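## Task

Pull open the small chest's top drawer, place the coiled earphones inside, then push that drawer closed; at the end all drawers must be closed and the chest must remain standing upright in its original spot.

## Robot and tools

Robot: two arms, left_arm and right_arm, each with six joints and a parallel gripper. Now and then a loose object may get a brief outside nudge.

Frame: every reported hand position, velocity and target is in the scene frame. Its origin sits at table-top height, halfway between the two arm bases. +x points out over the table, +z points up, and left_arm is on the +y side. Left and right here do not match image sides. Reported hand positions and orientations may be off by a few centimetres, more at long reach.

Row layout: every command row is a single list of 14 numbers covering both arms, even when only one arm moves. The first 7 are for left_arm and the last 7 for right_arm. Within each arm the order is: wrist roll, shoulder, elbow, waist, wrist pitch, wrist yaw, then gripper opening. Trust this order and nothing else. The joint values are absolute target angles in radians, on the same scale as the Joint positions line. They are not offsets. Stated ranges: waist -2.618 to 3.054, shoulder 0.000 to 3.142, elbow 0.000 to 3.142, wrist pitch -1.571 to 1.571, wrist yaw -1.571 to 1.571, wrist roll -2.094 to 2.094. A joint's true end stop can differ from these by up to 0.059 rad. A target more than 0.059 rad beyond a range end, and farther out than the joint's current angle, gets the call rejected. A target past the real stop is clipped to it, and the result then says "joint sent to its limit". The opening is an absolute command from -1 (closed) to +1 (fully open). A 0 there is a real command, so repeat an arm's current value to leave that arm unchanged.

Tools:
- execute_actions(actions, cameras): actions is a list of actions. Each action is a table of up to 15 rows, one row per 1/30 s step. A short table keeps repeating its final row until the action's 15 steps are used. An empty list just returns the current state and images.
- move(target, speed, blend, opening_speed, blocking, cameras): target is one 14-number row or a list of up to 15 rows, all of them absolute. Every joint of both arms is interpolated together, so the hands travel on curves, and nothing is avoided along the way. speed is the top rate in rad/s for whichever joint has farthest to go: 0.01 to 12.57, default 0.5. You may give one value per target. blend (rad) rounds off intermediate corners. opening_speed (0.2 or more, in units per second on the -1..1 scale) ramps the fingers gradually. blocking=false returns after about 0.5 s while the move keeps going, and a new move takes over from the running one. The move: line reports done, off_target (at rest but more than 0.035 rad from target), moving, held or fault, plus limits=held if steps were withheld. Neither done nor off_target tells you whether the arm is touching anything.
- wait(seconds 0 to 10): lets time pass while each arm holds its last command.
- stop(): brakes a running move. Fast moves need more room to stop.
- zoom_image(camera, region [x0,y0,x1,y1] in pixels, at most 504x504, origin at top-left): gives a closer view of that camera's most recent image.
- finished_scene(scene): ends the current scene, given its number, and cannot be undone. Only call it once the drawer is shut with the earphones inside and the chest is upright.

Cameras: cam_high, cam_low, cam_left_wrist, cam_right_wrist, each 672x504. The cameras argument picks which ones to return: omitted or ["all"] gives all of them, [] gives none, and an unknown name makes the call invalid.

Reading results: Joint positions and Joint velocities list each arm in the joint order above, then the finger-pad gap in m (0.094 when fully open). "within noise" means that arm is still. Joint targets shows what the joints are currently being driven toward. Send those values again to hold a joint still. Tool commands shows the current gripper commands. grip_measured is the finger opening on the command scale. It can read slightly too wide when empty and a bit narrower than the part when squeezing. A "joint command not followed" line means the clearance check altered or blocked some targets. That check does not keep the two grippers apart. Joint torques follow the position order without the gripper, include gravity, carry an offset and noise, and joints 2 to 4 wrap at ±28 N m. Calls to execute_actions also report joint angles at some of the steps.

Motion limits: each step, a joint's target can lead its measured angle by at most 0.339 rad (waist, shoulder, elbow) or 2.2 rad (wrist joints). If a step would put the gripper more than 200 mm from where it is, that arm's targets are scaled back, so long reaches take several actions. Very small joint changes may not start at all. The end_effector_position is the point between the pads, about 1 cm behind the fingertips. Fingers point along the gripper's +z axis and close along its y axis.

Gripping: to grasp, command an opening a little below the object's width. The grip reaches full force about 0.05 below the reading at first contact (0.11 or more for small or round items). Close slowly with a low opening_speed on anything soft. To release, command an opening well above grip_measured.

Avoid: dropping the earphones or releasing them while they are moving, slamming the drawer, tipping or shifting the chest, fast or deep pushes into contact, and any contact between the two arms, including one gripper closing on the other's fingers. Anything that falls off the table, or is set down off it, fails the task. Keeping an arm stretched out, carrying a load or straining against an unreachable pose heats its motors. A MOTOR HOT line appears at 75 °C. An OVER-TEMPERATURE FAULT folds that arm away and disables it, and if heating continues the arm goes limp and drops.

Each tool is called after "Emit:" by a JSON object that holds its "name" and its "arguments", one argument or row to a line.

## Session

Emit:
{"name": "execute_actions", "arguments": {
  "actions": []
}}

Scene clock: 0.00 s.
left_arm: end_effector_position=(+0.3906, +0.3109, +0.0996) grip_measured=+1.000 end_effector_quat_wxyz=(+0.586, -0.053, +0.805, +0.077) | right_arm: end_effector_position=(+0.4047, -0.3080, +0.1090) grip_measured=+1.000 end_effector_quat_wxyz=(+0.591, +0.022, +0.805, -0.048)
Joint names: [wrist roll, shoulder, elbow, waist, wrist pitch, wrist yaw]
Joint positions: left_arm=[-0.028 1.549 0.346 -0.103 0.883 -0.284 0.094] | right_arm=[-0.009 1.55 0.396 0.041 0.851 0.143 0.094]
Joint velocities: within noise
Joint torques (N m): no reading
Motor temperatures (°C): left_arm=[22 26 29 22 29 24 26] | right_arm=[26 29 28 26 26 25 26]
Heat: left arm: 29 °C; right arm: 29 °C.
Joint targets: left_arm=[-0.029 1.540 0.355 -0.103 0.891 -0.286] | right_arm=[-0.009 1.546 0.400 0.041 0.845 0.144]
Tool commands: left_gripper/opening=+1.0 right_gripper/opening=+1.0

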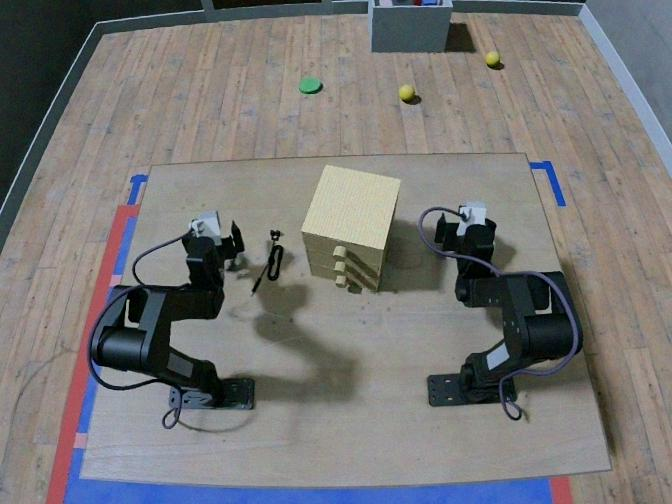

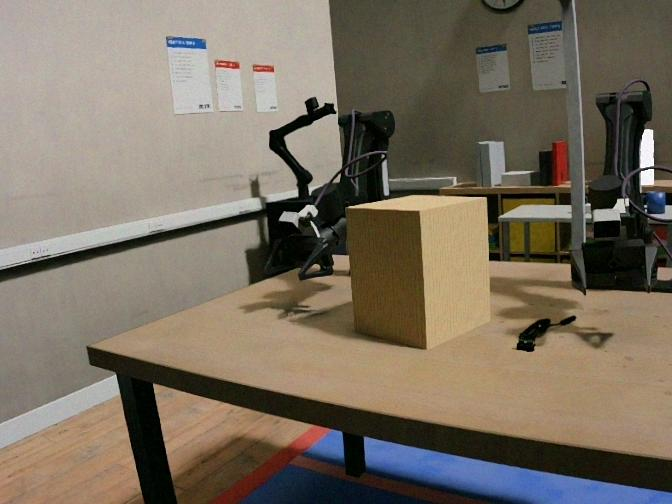

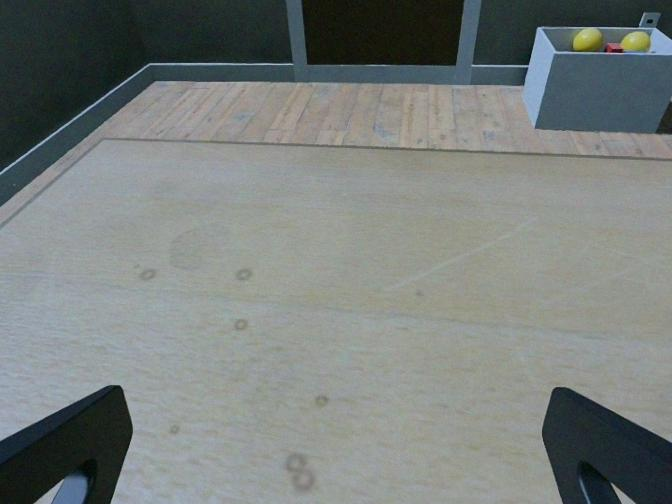

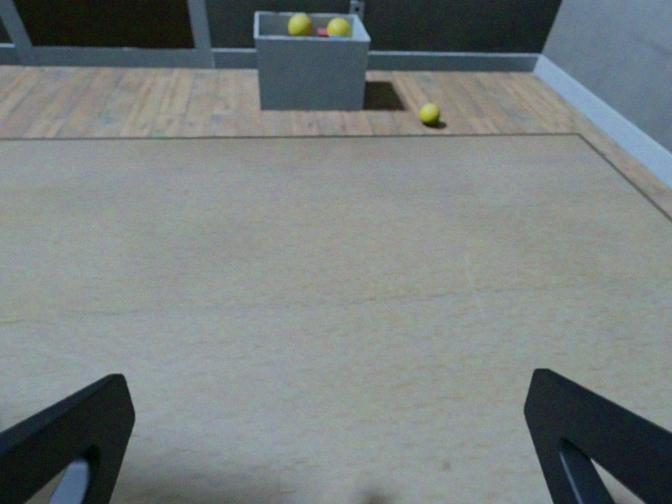

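Emit:
{"name": "move", "arguments": {
  "target": [
    [0,1.3,1.1,-0.3,-0.6,0,1,-1.0,1.2,1.5,0.3,-1.2,0,1],
    [0,1.643,1.66,-0.44,-1.506,0,1,-2.09,1.6,1.74,1.093,-1.39,0,1]
  ],
  "speed": 0.8,
  "blend": 0.1
}}

Scene clock: 39.10 s.
left_arm: end_effector_position=(+0.2740, +0.1764, +0.1957) grip_measured=+1.000 end_effector_quat_wxyz=(+0.042, +0.210, +0.977, -0.005) | right_arm: end_effector_position=(+0.1587, +0.0027, +0.2413) grip_measured=+1.000 end_effector_quat_wxyz=(-0.148, +0.985, +0.015, +0.086)
Joint names: [wrist roll, shoulder, elbow, waist, wrist pitch, wrist yaw]
Joint positions: left_arm=[-0.008 1.629 1.633 -0.432 -1.491 -0.008 0.094] | right_arm=[-2.083 1.585 1.721 1.091 -1.363 0.011 0.094]
Joint velocities: within noise
Joint torques (N m): left_arm=[0.07 -4.22 8.23 -0.8 0.41 0.11] | right_arm=[-0.03 -5.49 8.92 0.24 0.49 -0.13]
Motor temperatures (°C): left_arm=[22 27 30 22 35 24 26] | right_arm=[26 30 29 26 30 25 26]
Heat: left arm: 35 °C; right arm: 30 °C.
Joint targets: left_arm=[0.000 1.643 1.660 -0.440 -1.506 0.000] | right_arm=[-2.090 1.600 1.740 1.093 -1.390 0.000]
move: done

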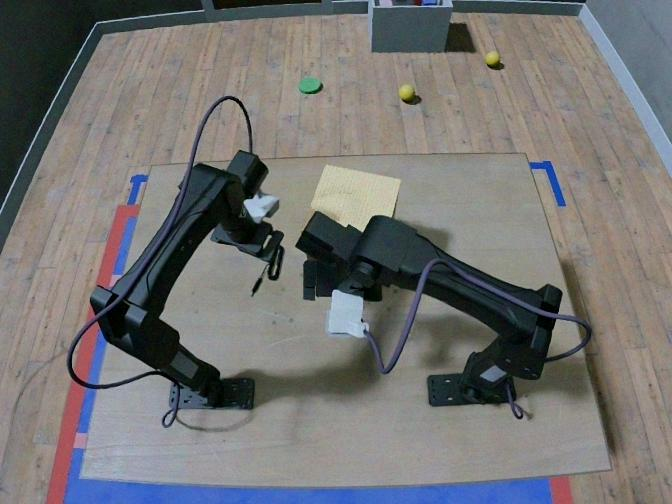

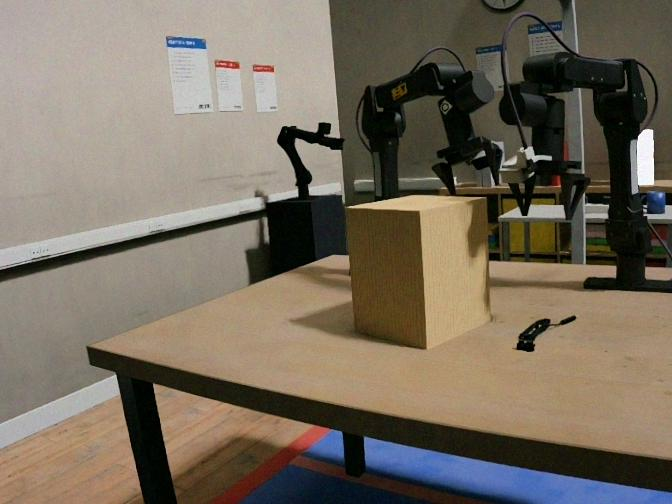

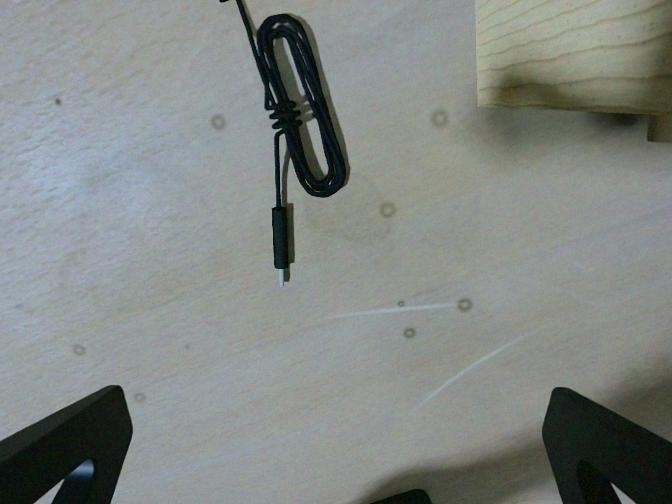

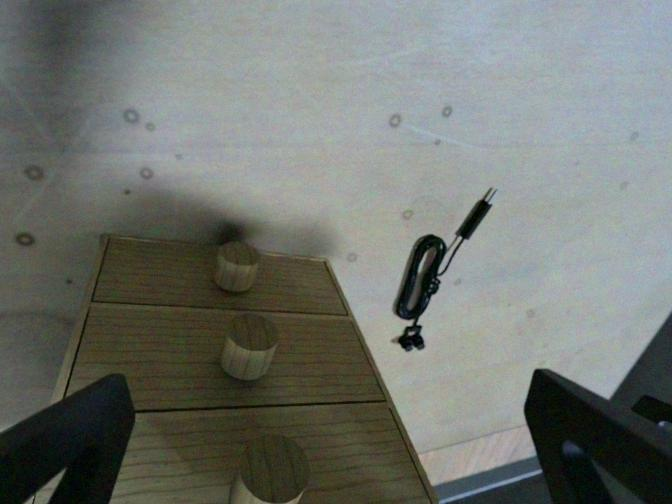

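Emit:
{"name": "move", "arguments": {
  "target": [0,1.643,1.66,-0.44,-1.506,0,1,-1.965,1.879,1.895,0.955,-1.488,0,1],
  "speed": 0.4,
  "cameras": ["cam_high","cam_low","cam_right_wrist"]
}}

Scene clock: 98.80 s.
left_arm: end_effector_position=(+0.2734, +0.1766, +0.1957) grip_measured=+1.000 end_effector_quat_wxyz=(+0.041, +0.210, +0.977, -0.005) | right_arm: end_effector_position=(+0.2133, +0.0024, +0.1890) grip_measured=+1.000 end_effector_quat_wxyz=(-0.052, +0.993, -0.105, +0.035)
Joint names: [wrist roll, shoulder, elbow, waist, wrist pitch, wrist yaw]
Joint positions: left_arm=[-0.007 1.629 1.633 -0.432 -1.494 -0.008 0.094] | right_arm=[-1.973 1.86 1.876 0.959 -1.462 0.011 0.094]
Joint velocities: within noise
Joint torques (N m): left_arm=[0.07 -4.22 8.18 -0.79 0.43 0.11] | right_arm=[0.11 -7.79 8.83 -0.34 0.16 -0.05]
Motor temperatures (°C): left_arm=[22 27 30 22 29 24 26] | right_arm=[26 30 30 26 28 25 26]
Heat: left arm: 30 °C; right arm: 30 °C.
Joint targets: left_arm=[0.000 1.643 1.660 -0.440 -1.506 0.000] | right_arm=[-1.965 1.879 1.895 0.955 -1.488 0.000]
move: done
Images, in order (width x height): cam_high 672x504, cam_low 672x504, cam_right_wrist 672x504.

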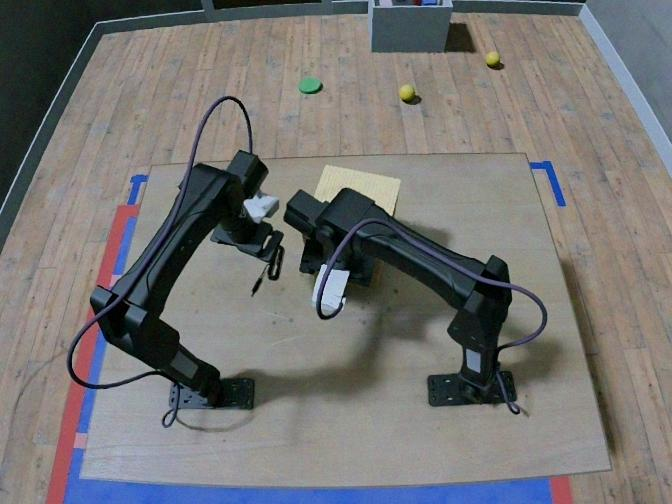

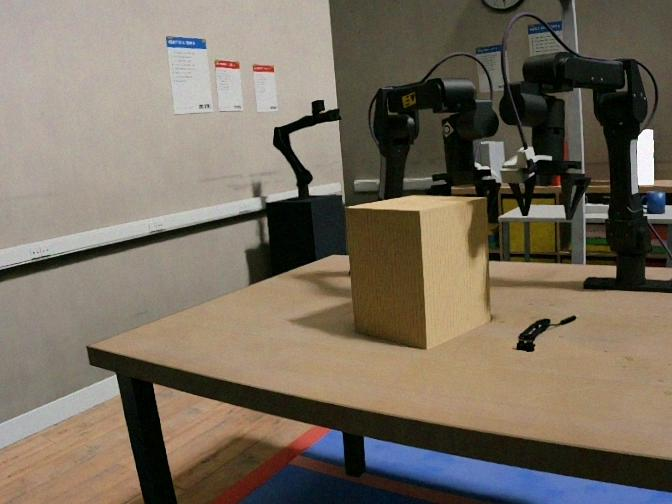

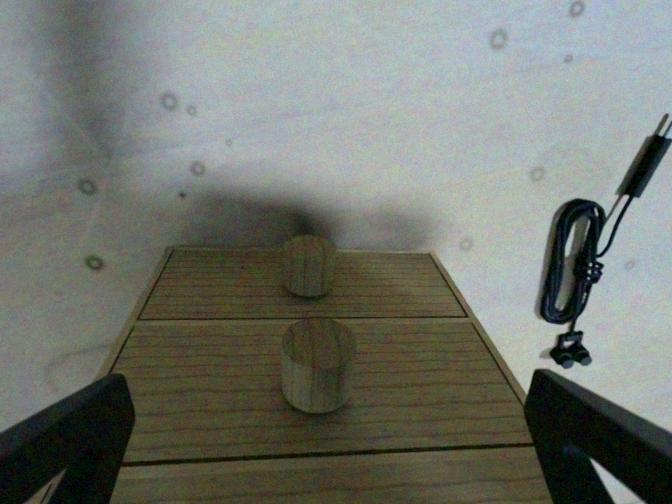

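Emit:
{"name": "move", "arguments": {
  "target": [0,1.643,1.66,-0.44,-1.506,0,1,-2.078,1.972,2.043,0.84,-1.543,0,1],
  "speed": 0.2,
  "cameras": ["cam_high","cam_low","cam_right_wrist"]
}}

Scene clock: 117.03 s.
left_arm: end_effector_position=(+0.2733, +0.1767, +0.1957) grip_measured=+1.000 end_effector_quat_wxyz=(+0.040, +0.210, +0.977, -0.005) | right_arm: end_effector_position=(+0.2437, -0.0081, +0.1970) grip_measured=+1.000 end_effector_quat_wxyz=(-0.049, +0.992, -0.115, +0.019)
Joint names: [wrist roll, shoulder, elbow, waist, wrist pitch, wrist yaw]
Joint positions: left_arm=[-0.007 1.629 1.633 -0.432 -1.495 -0.008 0.094] | right_arm=[-2.049 1.941 2.021 0.862 -1.548 -0.023 0.094]
Joint velocities: within noise
Joint torques (N m): left_arm=[0.07 -4.22 8.16 -0.8 0.43 0.11] | right_arm=[-0.26 -7.46 8.83 -1.99 0.41 0.22]
Motor temperatures (°C): left_arm=[22 27 30 22 28 24 26] | right_arm=[26 31 30 26 27 25 26]
Heat: left arm: 30 °C; right arm: 31 °C.
Joint targets: left_arm=[0.000 1.643 1.660 -0.440 -1.506 0.000] | right_arm=[-2.078 1.972 2.043 0.840 -1.543 0.000]
move: done
Images, in order (width x height): cam_high 672x504, cam_low 672x504, cam_right_wrist 672x504.

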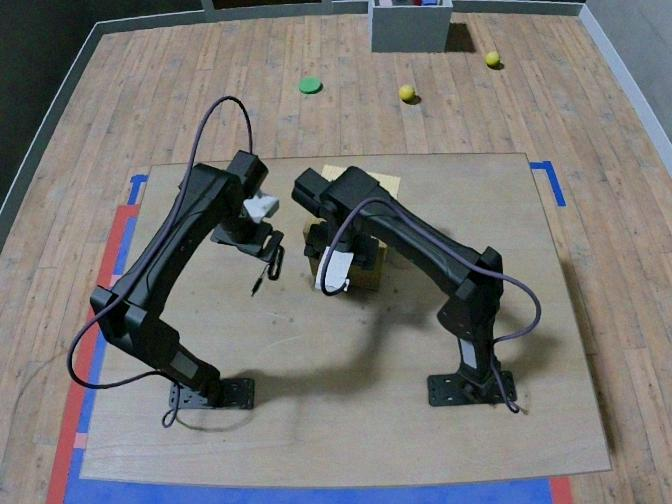

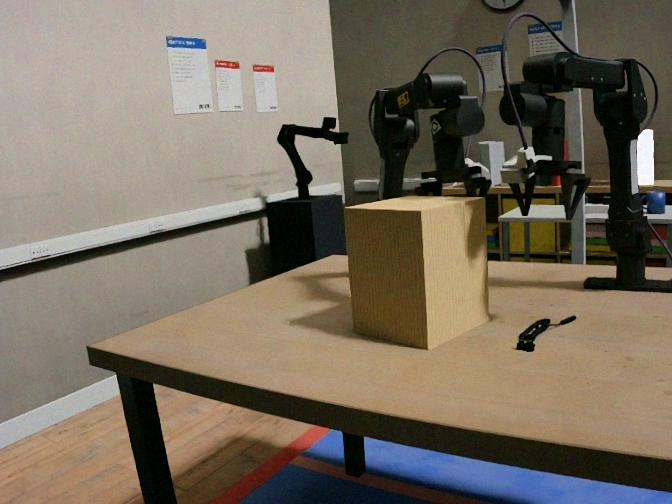

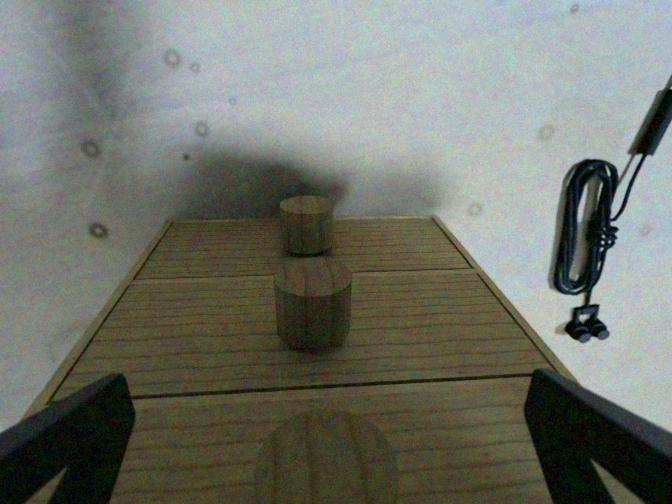

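Emit:
{"name": "move", "arguments": {
  "target": [
    [0,1.643,1.66,-0.44,-1.506,0,1,-1.965,1.879,1.895,0.955,-1.488,0,1],
    [0,1.643,1.66,-0.44,-1.506,0,1,-1.79,1.849,1.818,1.148,-1.45,0.427,1]
  ],
  "speed": 0.3,
  "cameras": ["cam_high","cam_low","cam_right_wrist"]
}}

Scene clock: 156.13 s.
left_arm: end_effector_position=(+0.2732, +0.1768, +0.1957) grip_measured=+1.000 end_effector_quat_wxyz=(+0.040, +0.210, +0.977, -0.005) | right_arm: end_effector_position=(+0.2151, +0.0003, +0.1822) grip_measured=+1.000 end_effector_quat_wxyz=(+0.041, +0.973, -0.104, +0.204)
Joint names: [wrist roll, shoulder, elbow, waist, wrist pitch, wrist yaw]
Joint positions: left_arm=[-0.007 1.629 1.633 -0.432 -1.495 -0.008 0.094] | right_arm=[-1.797 1.887 1.828 1.142 -1.458 0.415 0.094]
Joint velocities: within noise
Joint torques (N m): left_arm=[0.07 -4.22 8.18 -0.79 0.44 0.11] | right_arm=[0.06 -12.59 5.93 0.58 0.35 0.36]
Motor temperatures (°C): left_arm=[22 27 30 22 27 24 26] | right_arm=[26 32 30 26 27 25 26]
Heat: left arm: 30 °C; right arm: 32 °C.
Joint targets: left_arm=[0.000 1.643 1.660 -0.440 -1.506 0.000] | right_arm=[-1.790 1.849 1.818 1.148 -1.450 0.427]
move: off_target (right_arm); right_arm: the shoulder is farthest, 0.038 rad from its target
Images, in order (width x height): cam_high 672x504, cam_low 672x504, cam_right_wrist 672x504.

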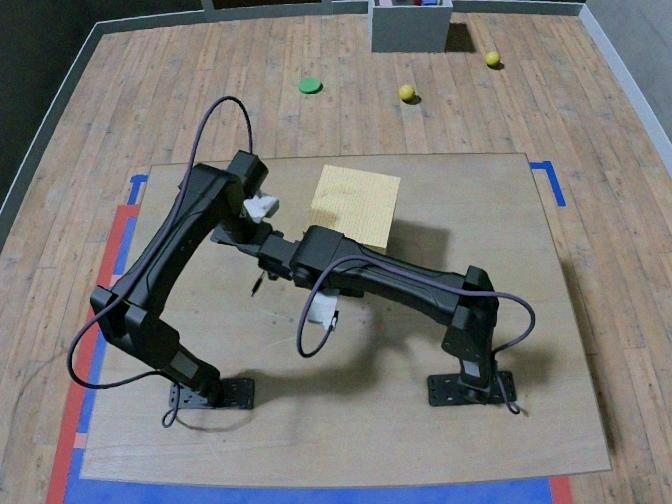

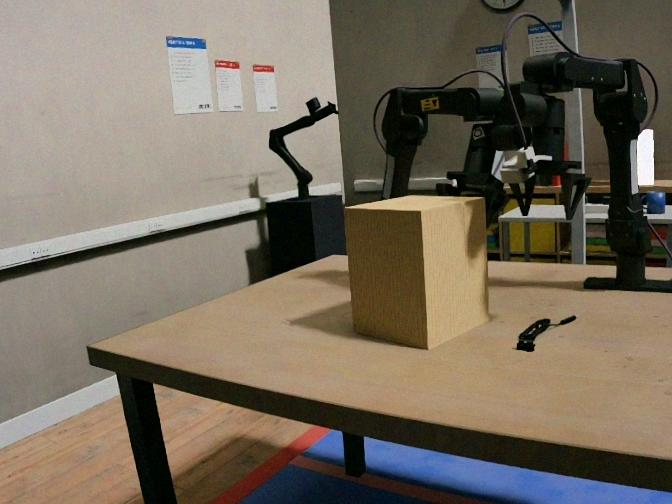

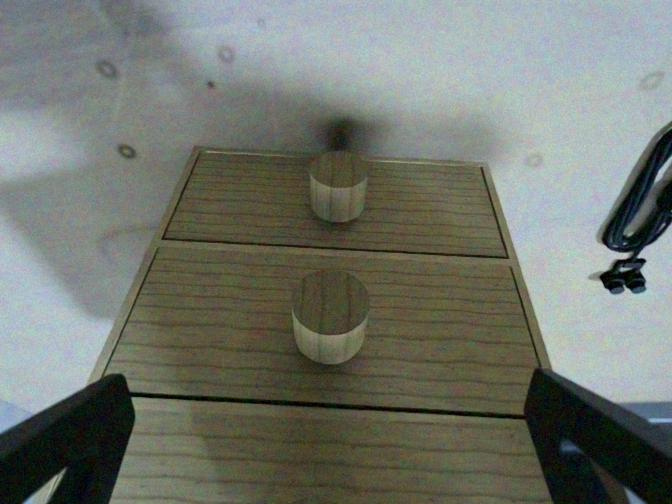

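Emit:
{"name": "move", "arguments": {
  "target": [0,1.5,1.66,-0.1,-1.506,0,1,-1.79,1.849,1.818,1.148,-1.45,0.427,1],
  "speed": 0.4,
  "cameras": ["cam_high"]
}}

Scene clock: 161.97 s.
left_arm: end_effector_position=(+0.2893, +0.2715, +0.2231) grip_measured=+1.000 end_effector_quat_wxyz=(+0.090, +0.048, +0.995, -0.003) | right_arm: end_effector_position=(+0.2153, +0.0003, +0.1823) grip_measured=+1.000 end_effector_quat_wxyz=(+0.041, +0.972, -0.105, +0.204)
Joint names: [wrist roll, shoulder, elbow, waist, wrist pitch, wrist yaw]
Joint positions: left_arm=[-0.007 1.529 1.633 -0.104 -1.495 -0.004 0.094] | right_arm=[-1.796 1.886 1.828 1.142 -1.458 0.416 0.094]
Joint velocities: within noise
Joint torques (N m): left_arm=[0.06 -6.67 8.14 0.43 0.66 0.08] | right_arm=[0.05 -12.56 5.89 0.75 0.34 0.39]
Motor temperatures (°C): left_arm=[22 27 30 22 27 24 26] | right_arm=[26 32 30 26 27 25 26]
Heat: left arm: 30 °C; right arm: 32 °C.
Joint targets: left_arm=[0.000 1.500 1.660 -0.100 -1.506 0.000] | right_arm=[-1.790 1.849 1.818 1.148 -1.450 0.427]
move: off_target (right_arm); right_arm: the shoulder is farthest, 0.037 rad from its target
Images, in order (width x height): cam_high 672x504.

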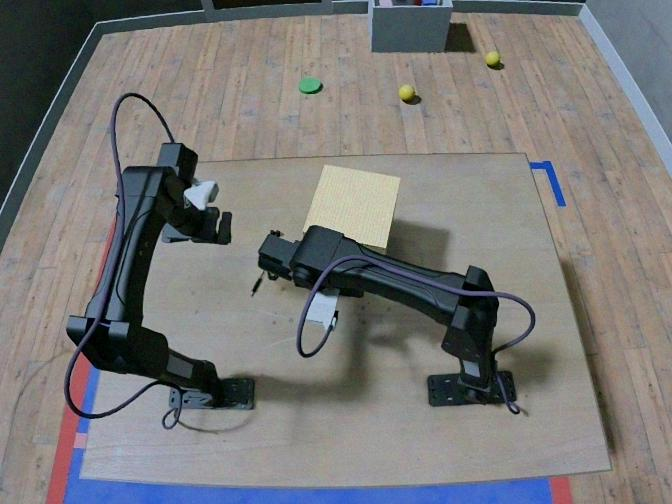

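Emit:
{"name": "move", "arguments": {
  "target": [0,1.5,1.66,-0.1,-1.506,0,1,-1.89,1.899,1.937,1.016,-1.459,0.411,1],
  "speed": 0.15,
  "cameras": ["cam_high","cam_low","cam_right_wrist"]
}}

Scene clock: 179.90 s.
left_arm: end_effector_position=(+0.2892, +0.2715, +0.2231) grip_measured=+1.000 end_effector_quat_wxyz=(+0.090, +0.048, +0.995, -0.003) | right_arm: end_effector_position=(+0.2581, -0.0141, +0.2067) grip_measured=+1.000 end_effector_quat_wxyz=(+0.021, +0.967, -0.130, +0.217)
Joint names: [wrist roll, shoulder, elbow, waist, wrist pitch, wrist yaw]
Joint positions: left_arm=[-0.007 1.529 1.633 -0.104 -1.496 -0.004 0.094] | right_arm=[-1.883 1.886 1.919 1.022 -1.458 0.416 0.094]
Joint velocities: within noise
Joint torques (N m): left_arm=[0.06 -6.65 8.13 0.43 0.66 0.08] | right_arm=[-0.13 -8.51 8.5 -0.58 0.4 0.21]
Motor temperatures (°C): left_arm=[22 28 30 22 27 24 26] | right_arm=[26 32 29 26 27 25 26]
Heat: left arm: 30 °C; right arm: 32 °C.
Joint targets: left_arm=[0.000 1.500 1.660 -0.100 -1.506 0.000] | right_arm=[-1.890 1.899 1.937 1.016 -1.459 0.411]
move: done
Images, in order (width x height): cam_high 672x504, cam_low 672x504, cam_right_wrist 672x504.

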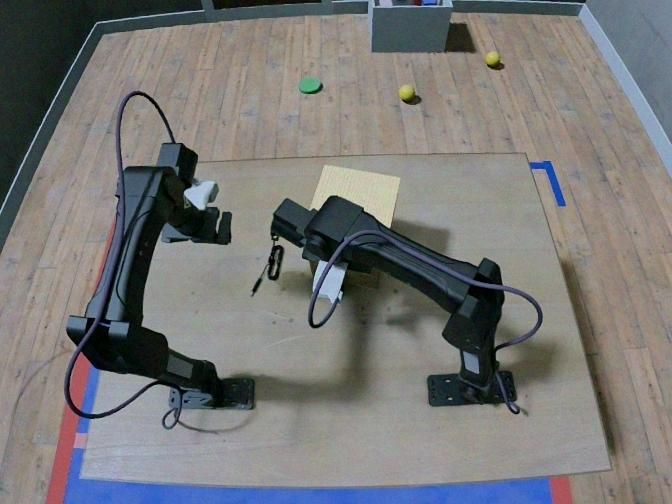

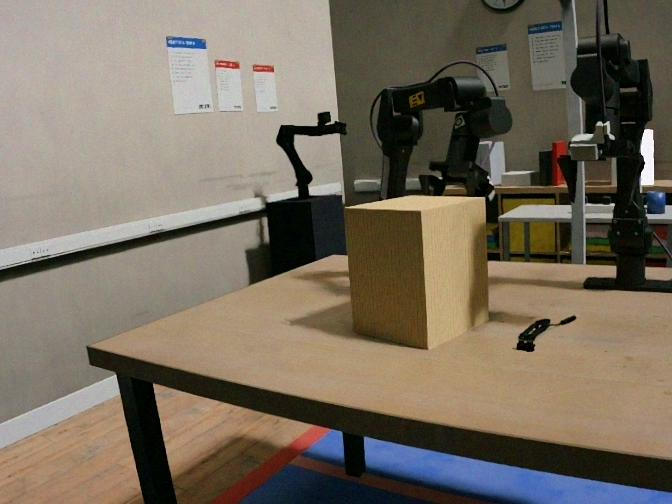

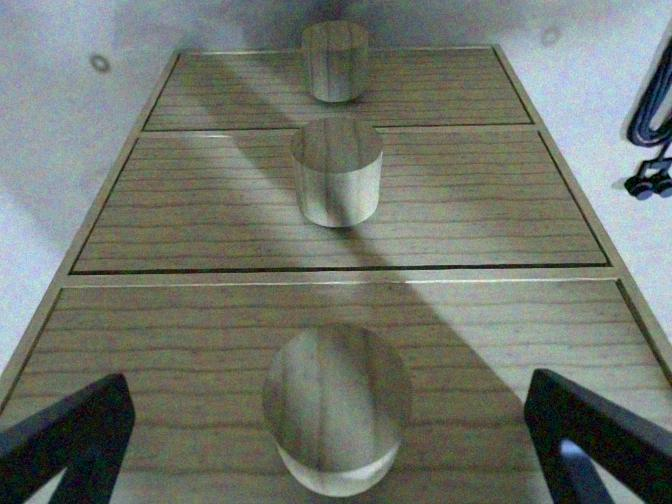

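Emit:
{"name": "move", "arguments": {
  "target": [0,1.5,1.66,-0.1,-1.506,0,1,-1.89,1.899,1.937,1.016,-1.459,0.411,-0.5],
  "opening_speed": 1,
  "cameras": ["cam_right_wrist"]
}}

Scene clock: 185.80 s.
left_arm: end_effector_position=(+0.2892, +0.2715, +0.2231) grip_measured=+1.000 end_effector_quat_wxyz=(+0.090, +0.048, +0.995, -0.003) | right_arm: end_effector_position=(+0.2584, -0.0134, +0.2068) grip_measured=-0.404 end_effector_quat_wxyz=(+0.020, +0.967, -0.130, +0.217)
Joint names: [wrist roll, shoulder, elbow, waist, wrist pitch, wrist yaw]
Joint positions: left_arm=[-0.007 1.529 1.633 -0.104 -1.496 -0.004 0.094] | right_arm=[-1.883 1.886 1.919 1.022 -1.454 0.415 0.028]
Joint velocities: within noise
Joint torques (N m): left_arm=[0.06 -6.67 8.16 0.44 0.66 0.07] | right_arm=[-0.12 -8.42 8.64 -0.69 0.36 0.17]
Motor temperatures (°C): left_arm=[22 28 31 22 27 24 26] | right_arm=[26 32 29 26 27 25 26]
Heat: left arm: 31 °C; right arm: 32 °C.
Joint targets: left_arm=[0.000 1.500 1.660 -0.100 -1.506 0.000] | right_arm=[-1.890 1.899 1.937 1.016 -1.459 0.411]
move: done
Images, in order (width x height): cam_right_wrist 672x504.

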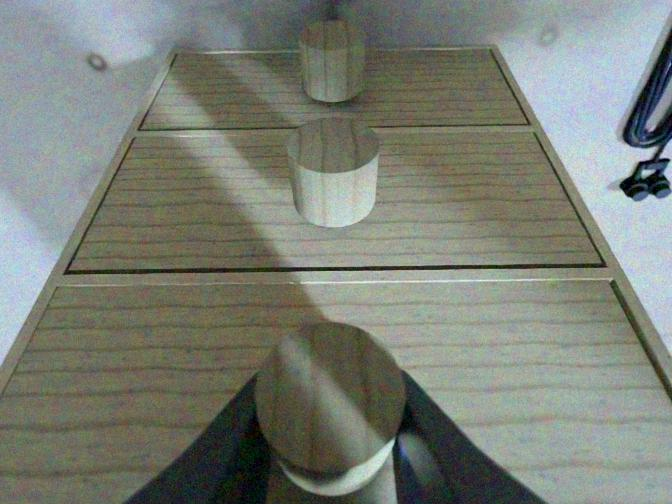

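Emit:
{"name": "move", "arguments": {
  "target": [
    [0,1.5,1.66,-0.1,-1.506,0,1,-1.77,1.881,1.915,1.135,-1.515,0.428,-0.5],
    [0,1.5,1.66,-0.1,-1.506,0,1,-1.64,1.873,1.904,1.256,-1.565,0.435,-0.5]
  ],
  "speed": 0.15,
  "blend": 0.02,
  "cameras": ["cam_high","cam_low","cam_right_wrist"]
}}

Scene clock: 212.83 s.
left_arm: end_effector_position=(+0.2891, +0.2715, +0.2231) grip_measured=+1.000 end_effector_quat_wxyz=(+0.089, +0.048, +0.995, -0.003) | right_arm: end_effector_position=(+0.1854, +0.0096, +0.2049) grip_measured=-0.405 end_effector_quat_wxyz=(+0.026, +0.966, -0.135, +0.218)
Joint names: [wrist roll, shoulder, elbow, waist, wrist pitch, wrist yaw]
Joint positions: left_arm=[-0.007 1.529 1.633 -0.104 -1.496 -0.004 0.094] | right_arm=[-1.631 1.886 1.913 1.241 -1.563 0.442 0.028]
Joint velocities: within noise
Joint torques (N m): left_arm=[0.06 -6.65 8.16 0.42 0.66 0.07] | right_arm=[-0.12 -10.28 5.68 1.5 0.31 0.19]
Motor temperatures (°C): left_arm=[22 28 31 22 27 24 26] | right_arm=[26 31 29 26 27 25 27]
Heat: left arm: 31 °C; right arm: 31 °C.
Joint targets: left_arm=[0.000 1.500 1.660 -0.100 -1.506 0.000] | right_arm=[-1.640 1.873 1.904 1.256 -1.565 0.435]
move: done
Images, in order (width x height): cam_high 672x504, cam_low 672x504, cam_right_wrist 672x504.

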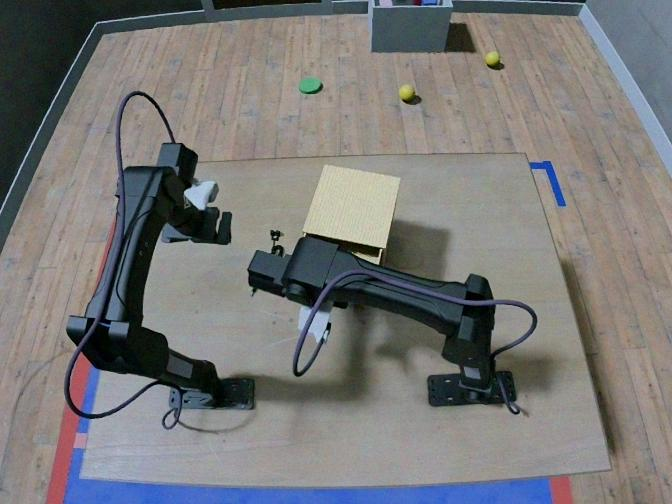

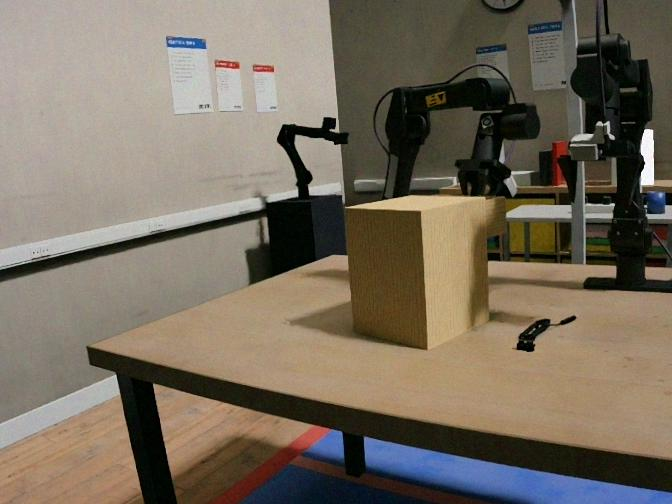

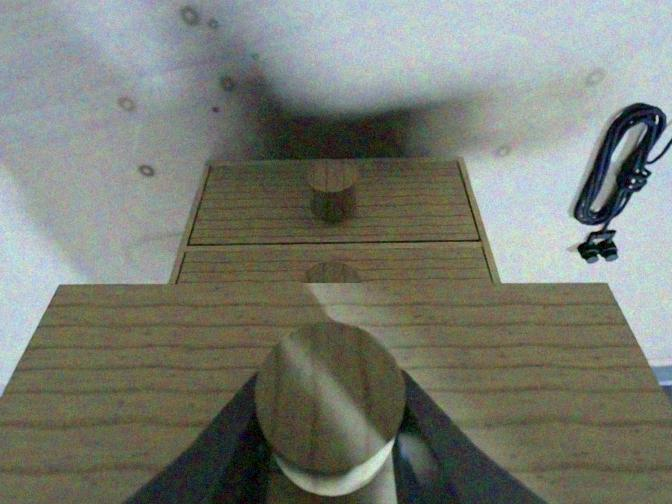

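Emit:
{"name": "move", "arguments": {
  "target": [0,1.5,1.66,-0.1,-1.506,0,1,-1.535,1.879,1.912,1.356,-1.571,0.436,-0.5],
  "speed": 0.12,
  "cameras": ["cam_high","cam_low","cam_right_wrist"]
}}

Scene clock: 217.27 s.
left_arm: end_effector_position=(+0.2891, +0.2715, +0.2231) grip_measured=+1.000 end_effector_quat_wxyz=(+0.089, +0.048, +0.995, -0.003) | right_arm: end_effector_position=(+0.1518, +0.0189, +0.2048) grip_measured=-0.405 end_effector_quat_wxyz=(+0.020, +0.966, -0.134, +0.218)
Joint names: [wrist roll, shoulder, elbow, waist, wrist pitch, wrist yaw]
Joint positions: left_arm=[-0.007 1.529 1.633 -0.104 -1.496 -0.004 0.094] | right_arm=[-1.526 1.886 1.913 1.341 -1.597 0.442 0.028]
Joint velocities: within noise
Joint torques (N m): left_arm=[0.06 -6.65 8.14 0.43 0.66 0.08] | right_arm=[-0.07 -9.73 6.41 1.59 0.48 0.18]
Motor temperatures (°C): left_arm=[22 28 31 22 27 24 26] | right_arm=[26 31 29 26 27 25 27]
Heat: left arm: 31 °C; right arm: 31 °C.
Joint targets: left_arm=[0.000 1.500 1.660 -0.100 -1.506 0.000] | right_arm=[-1.535 1.879 1.912 1.356 -1.571 0.436]
move: done
Images, in order (width x height): cam_high 672x504, cam_low 672x504, cam_right_wrist 672x504.

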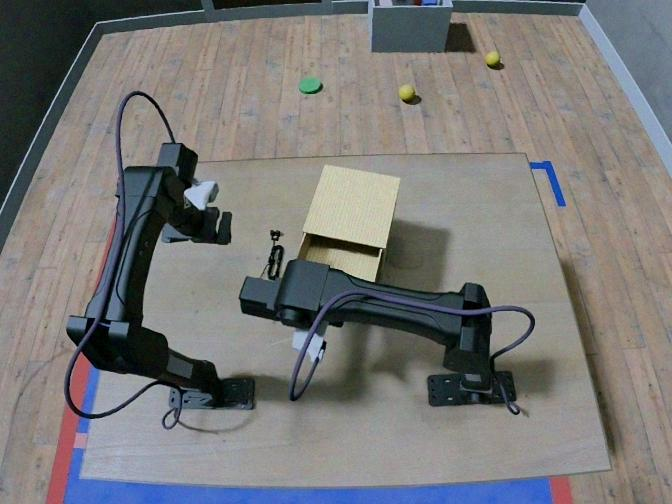

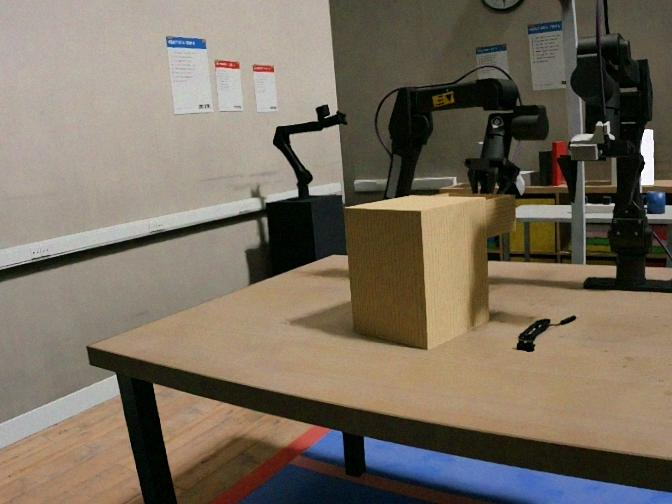

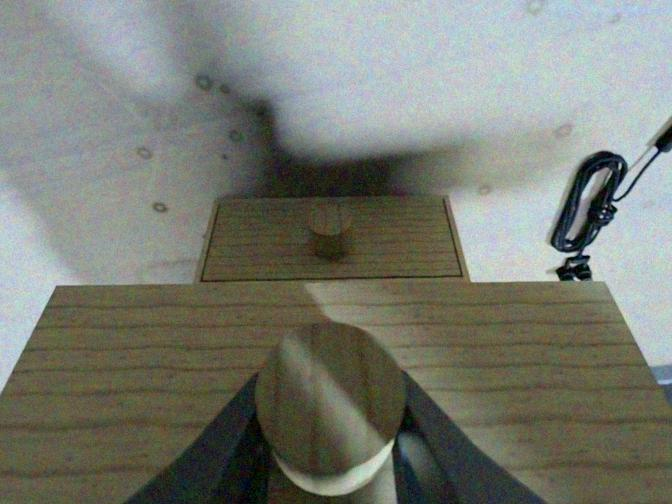

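Emit:
{"name": "move", "arguments": {
  "target": [
    [0,1.5,1.66,-0.1,-1.506,0,1,-1.535,1.879,1.912,1.356,-1.58,0.436,-0.5],
    [0,1.5,1.66,-0.1,-1.506,0,0.1,-1.535,1.879,1.912,1.356,-1.58,0.436,0.9],
    [0,1.5,1.66,-0.1,-1.506,0,0.1,-1.535,1.79,2.06,1.35,-1.57,0.436,0.9],
    [0,1.6,1.66,-0.2,-1.4,0,0.1,-1.5,1.4,1.7,0.6,-1.4,0.2,0.9],
    [-0.16,1.953,1.595,-0.366,-1.202,0,0.1,-1.3,1.3,1.6,0.1,-1.3,0,0.9]
  ],
  "speed": [0.3,0.3,0.25,0.7,0.7],
  "opening_speed": 1.5
}}

Scene clock: 258.07 s.
left_arm: end_effector_position=(+0.3414, +0.1719, +0.0876) grip_measured=+0.102 end_effector_quat_wxyz=(-0.004, +0.106, +0.994, +0.003) | right_arm: end_effector_position=(+0.3009, -0.2703, +0.2897) grip_measured=+0.898 end_effector_quat_wxyz=(+0.218, -0.625, +0.732, -0.161)
Joint names: [wrist roll, shoulder, elbow, waist, wrist pitch, wrist yaw]
Joint positions: left_arm=[-0.152 1.946 1.593 -0.363 -1.228 -0.003 0.052] | right_arm=[-1.312 1.322 1.61 0.106 -1.31 0.019 0.089]
Joint velocities: within noise
Joint torques (N m): left_arm=[-0.09 -7.21 6.05 -0.27 0.67 0.07] | right_arm=[0.05 -5.98 5.96 -0.4 1.08 -0.12]
Motor temperatures (°C): left_arm=[22 29 31 22 26 24 26] | right_arm=[26 32 28 26 27 25 28]
Heat: left arm: 31 °C; right arm: 32 °C.
Joint targets: left_arm=[-0.160 1.953 1.595 -0.366 -1.202 0.000] | right_arm=[-1.300 1.300 1.600 0.100 -1.300 0.000]
move: done

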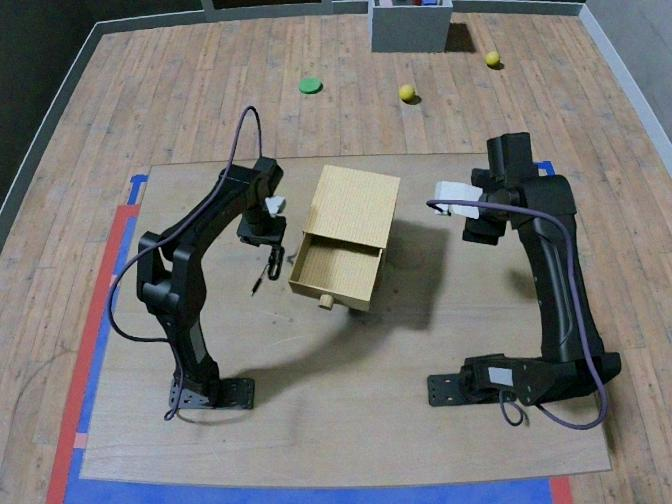

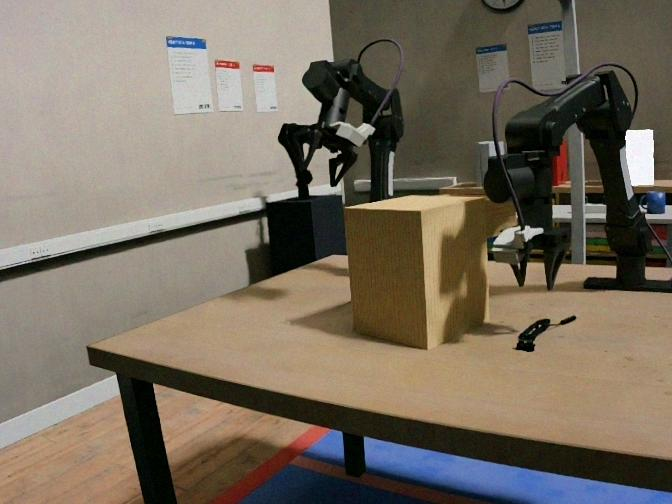

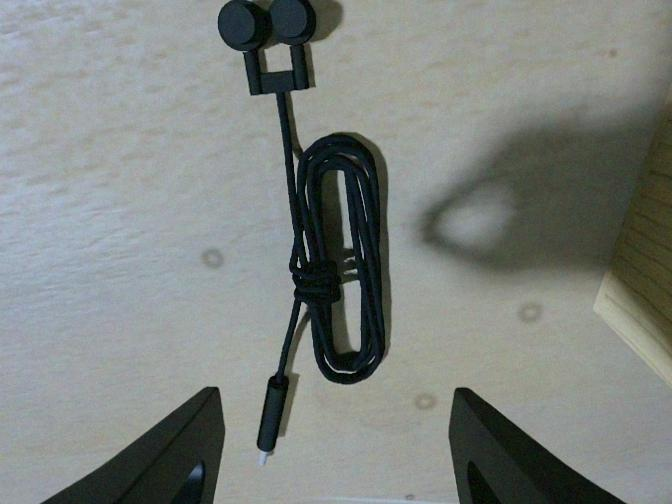

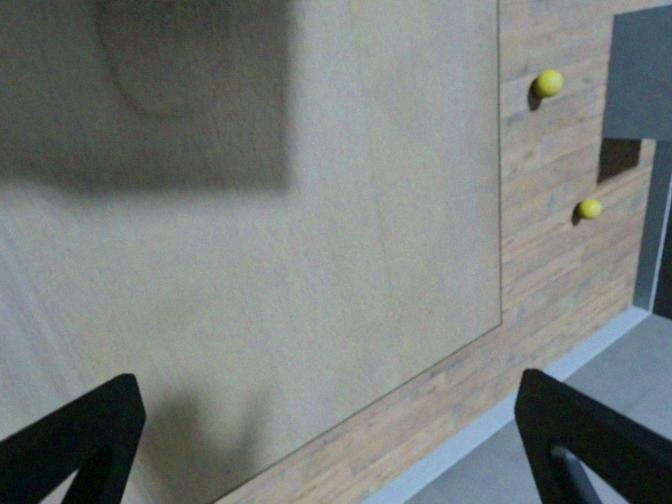

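Emit:
{"name": "move", "arguments": {
  "target": [-0.16,2.027,1.385,-0.368,-0.922,0,0.25,-1.3,1.3,1.6,0.1,-1.3,0,0.9],
  "speed": 0.15,
  "cameras": ["cam_left_wrist"]
}}

Scene clock: 267.33 s.
left_arm: end_effector_position=(+0.3430, +0.1713, +0.0158) grip_measured=+0.248 end_effector_quat_wxyz=(+0.001, +0.105, +0.994, +0.001) | right_arm: end_effector_position=(+0.3011, -0.2701, +0.2898) grip_measured=+0.898 end_effector_quat_wxyz=(+0.219, -0.624, +0.733, -0.161)
Joint names: [wrist roll, shoulder, elbow, waist, wrist pitch, wrist yaw]
Joint positions: left_arm=[-0.153 2.009 1.388 -0.363 -0.949 -0.003 0.059] | right_arm=[-1.31 1.322 1.61 0.106 -1.309 0.017 0.089]
Joint velocities: within noise
Joint torques (N m): left_arm=[-0.1 -6.65 5.33 -0.46 0.69 0.06] | right_arm=[0.13 -6.16 5.9 -0.7 1.12 -0.14]
Motor temperatures (°C): left_arm=[22 28 31 22 26 24 26] | right_arm=[26 32 28 26 28 25 27]
Heat: left arm: 31 °C; right arm: 32 °C.
Joint targets: left_arm=[-0.160 2.027 1.385 -0.368 -0.922 0.000] | right_arm=[-1.300 1.300 1.600 0.100 -1.300 0.000]
move: done
Images, in order (width x height): cam_left_wrist 672x504.

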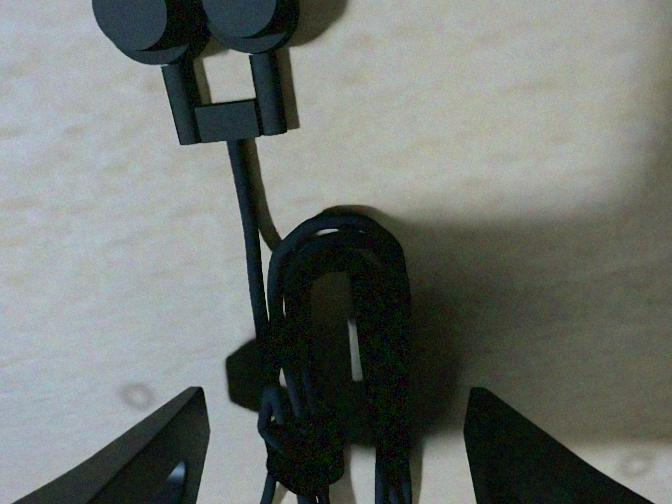

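Emit:
{"name": "move", "arguments": {
  "target": [
    [-0.16,2.034,1.374,-0.368,-0.907,0,0.25,-1.3,1.3,1.6,0.1,-1.3,0,0.9],
    [-0.16,2.034,1.374,-0.368,-0.907,0,-0.9,-1.3,1.3,1.6,0.1,-1.3,0,0.9]
  ],
  "speed": 0.1,
  "opening_speed": 0.6,
  "cameras": ["cam_left_wrist"]
}}

Scene clock: 275.13 s.
left_arm: end_effector_position=(+0.3432, +0.1712, +0.0116) grip_measured=-0.804 end_effector_quat_wxyz=(+0.002, +0.105, +0.994, +0.001) | right_arm: end_effector_position=(+0.3011, -0.2701, +0.2898) grip_measured=+0.898 end_effector_quat_wxyz=(+0.219, -0.624, +0.733, -0.161)
Joint names: [wrist roll, shoulder, elbow, waist, wrist pitch, wrist yaw]
Joint positions: left_arm=[-0.153 2.014 1.379 -0.363 -0.932 -0.003 0.009] | right_arm=[-1.31 1.322 1.61 0.106 -1.309 0.017 0.089]
Joint velocities: within noise
Joint torques (N m): left_arm=[-0.11 -6.56 5.22 -0.46 0.69 0.06] | right_arm=[0.15 -6.05 5.93 -0.32 1.11 -0.17]
Motor temperatures (°C): left_arm=[22 28 30 22 26 24 26] | right_arm=[26 31 28 26 28 25 27]
Heat: left arm: 30 °C; right arm: 31 °C.
Joint targets: left_arm=[-0.160 2.034 1.374 -0.368 -0.907 0.000] | right_arm=[-1.300 1.300 1.600 0.100 -1.300 0.000]
move: done
Images, in order (width x height): cam_left_wrist 672x504.

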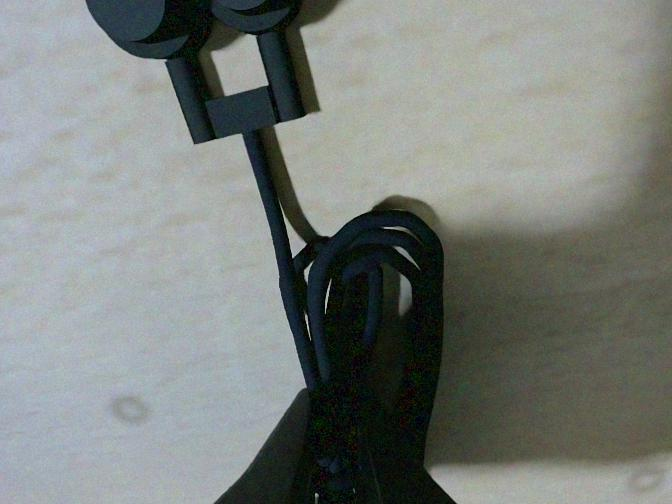

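Emit:
{"name": "move", "arguments": {
  "target": [
    [-0.16,1.604,1.875,-0.364,-1.36,0,-0.95,-1.3,1.3,1.6,0.1,-1.3,0,0.9],
    [0.3,1.174,1.575,-0.60,-1.289,0,-0.95,-1.3,1.3,1.6,0.1,-1.3,0,0.9],
    [0.88,1.494,1.758,-0.951,-1.1,0,-0.95,-1.3,1.3,1.6,0.1,-1.3,0,0.9]
  ],
  "speed": 0.4,
  "blend": 0.05
}}

Scene clock: 289.57 s.
left_arm: end_effector_position=(+0.2225, -0.0053, +0.3063) grip_measured=-0.834 end_effector_quat_wxyz=(+0.335, +0.743, +0.579, -0.010) | right_arm: end_effector_position=(+0.3011, -0.2701, +0.2898) grip_measured=+0.898 end_effector_quat_wxyz=(+0.219, -0.624, +0.733, -0.161)
Joint names: [wrist roll, shoulder, elbow, waist, wrist pitch, wrist yaw]
Joint positions: left_arm=[0.874 1.486 1.729 -0.945 -1.131 -0.003 0.008] | right_arm=[-1.31 1.322 1.61 0.106 -1.309 0.017 0.089]
Joint velocities: within noise
Joint torques (N m): left_arm=[0.03 -3.84 8.66 -0.54 2.05 0.06] | right_arm=[0.11 -6.01 5.98 -0.59 1.1 -0.11]
Motor temperatures (°C): left_arm=[22 28 31 22 27 24 27] | right_arm=[26 31 28 26 29 25 27]
Heat: left arm: 31 °C; right arm: 31 °C.
Joint targets: left_arm=[0.880 1.494 1.758 -0.951 -1.100 0.000] | right_arm=[-1.300 1.300 1.600 0.100 -1.300 0.000]
move: done

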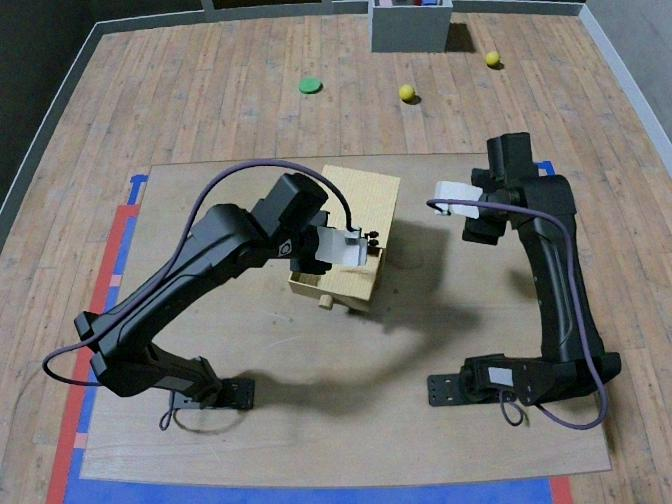

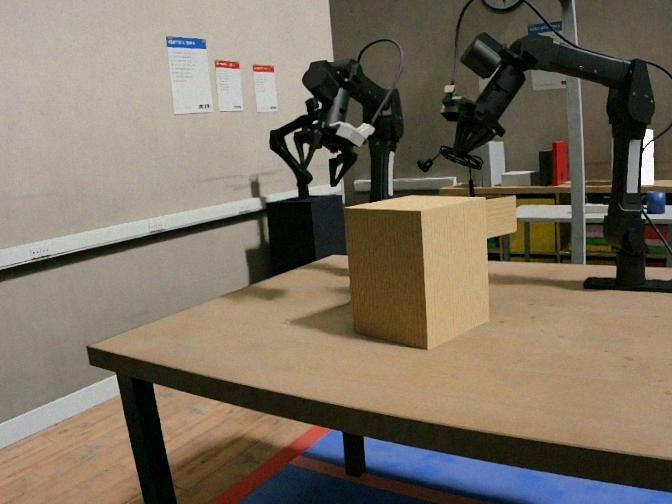

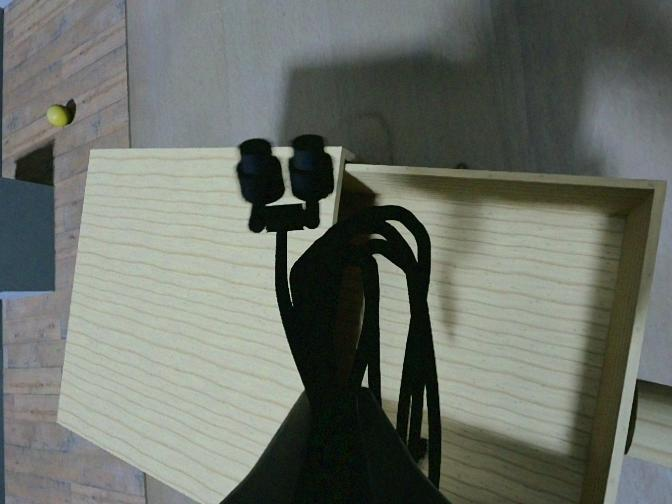

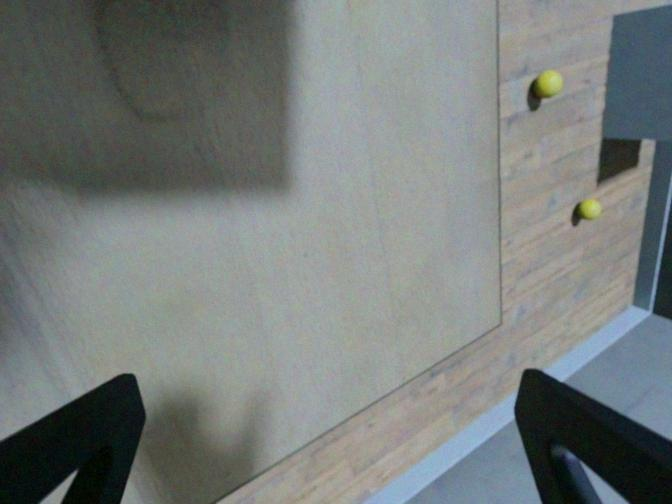

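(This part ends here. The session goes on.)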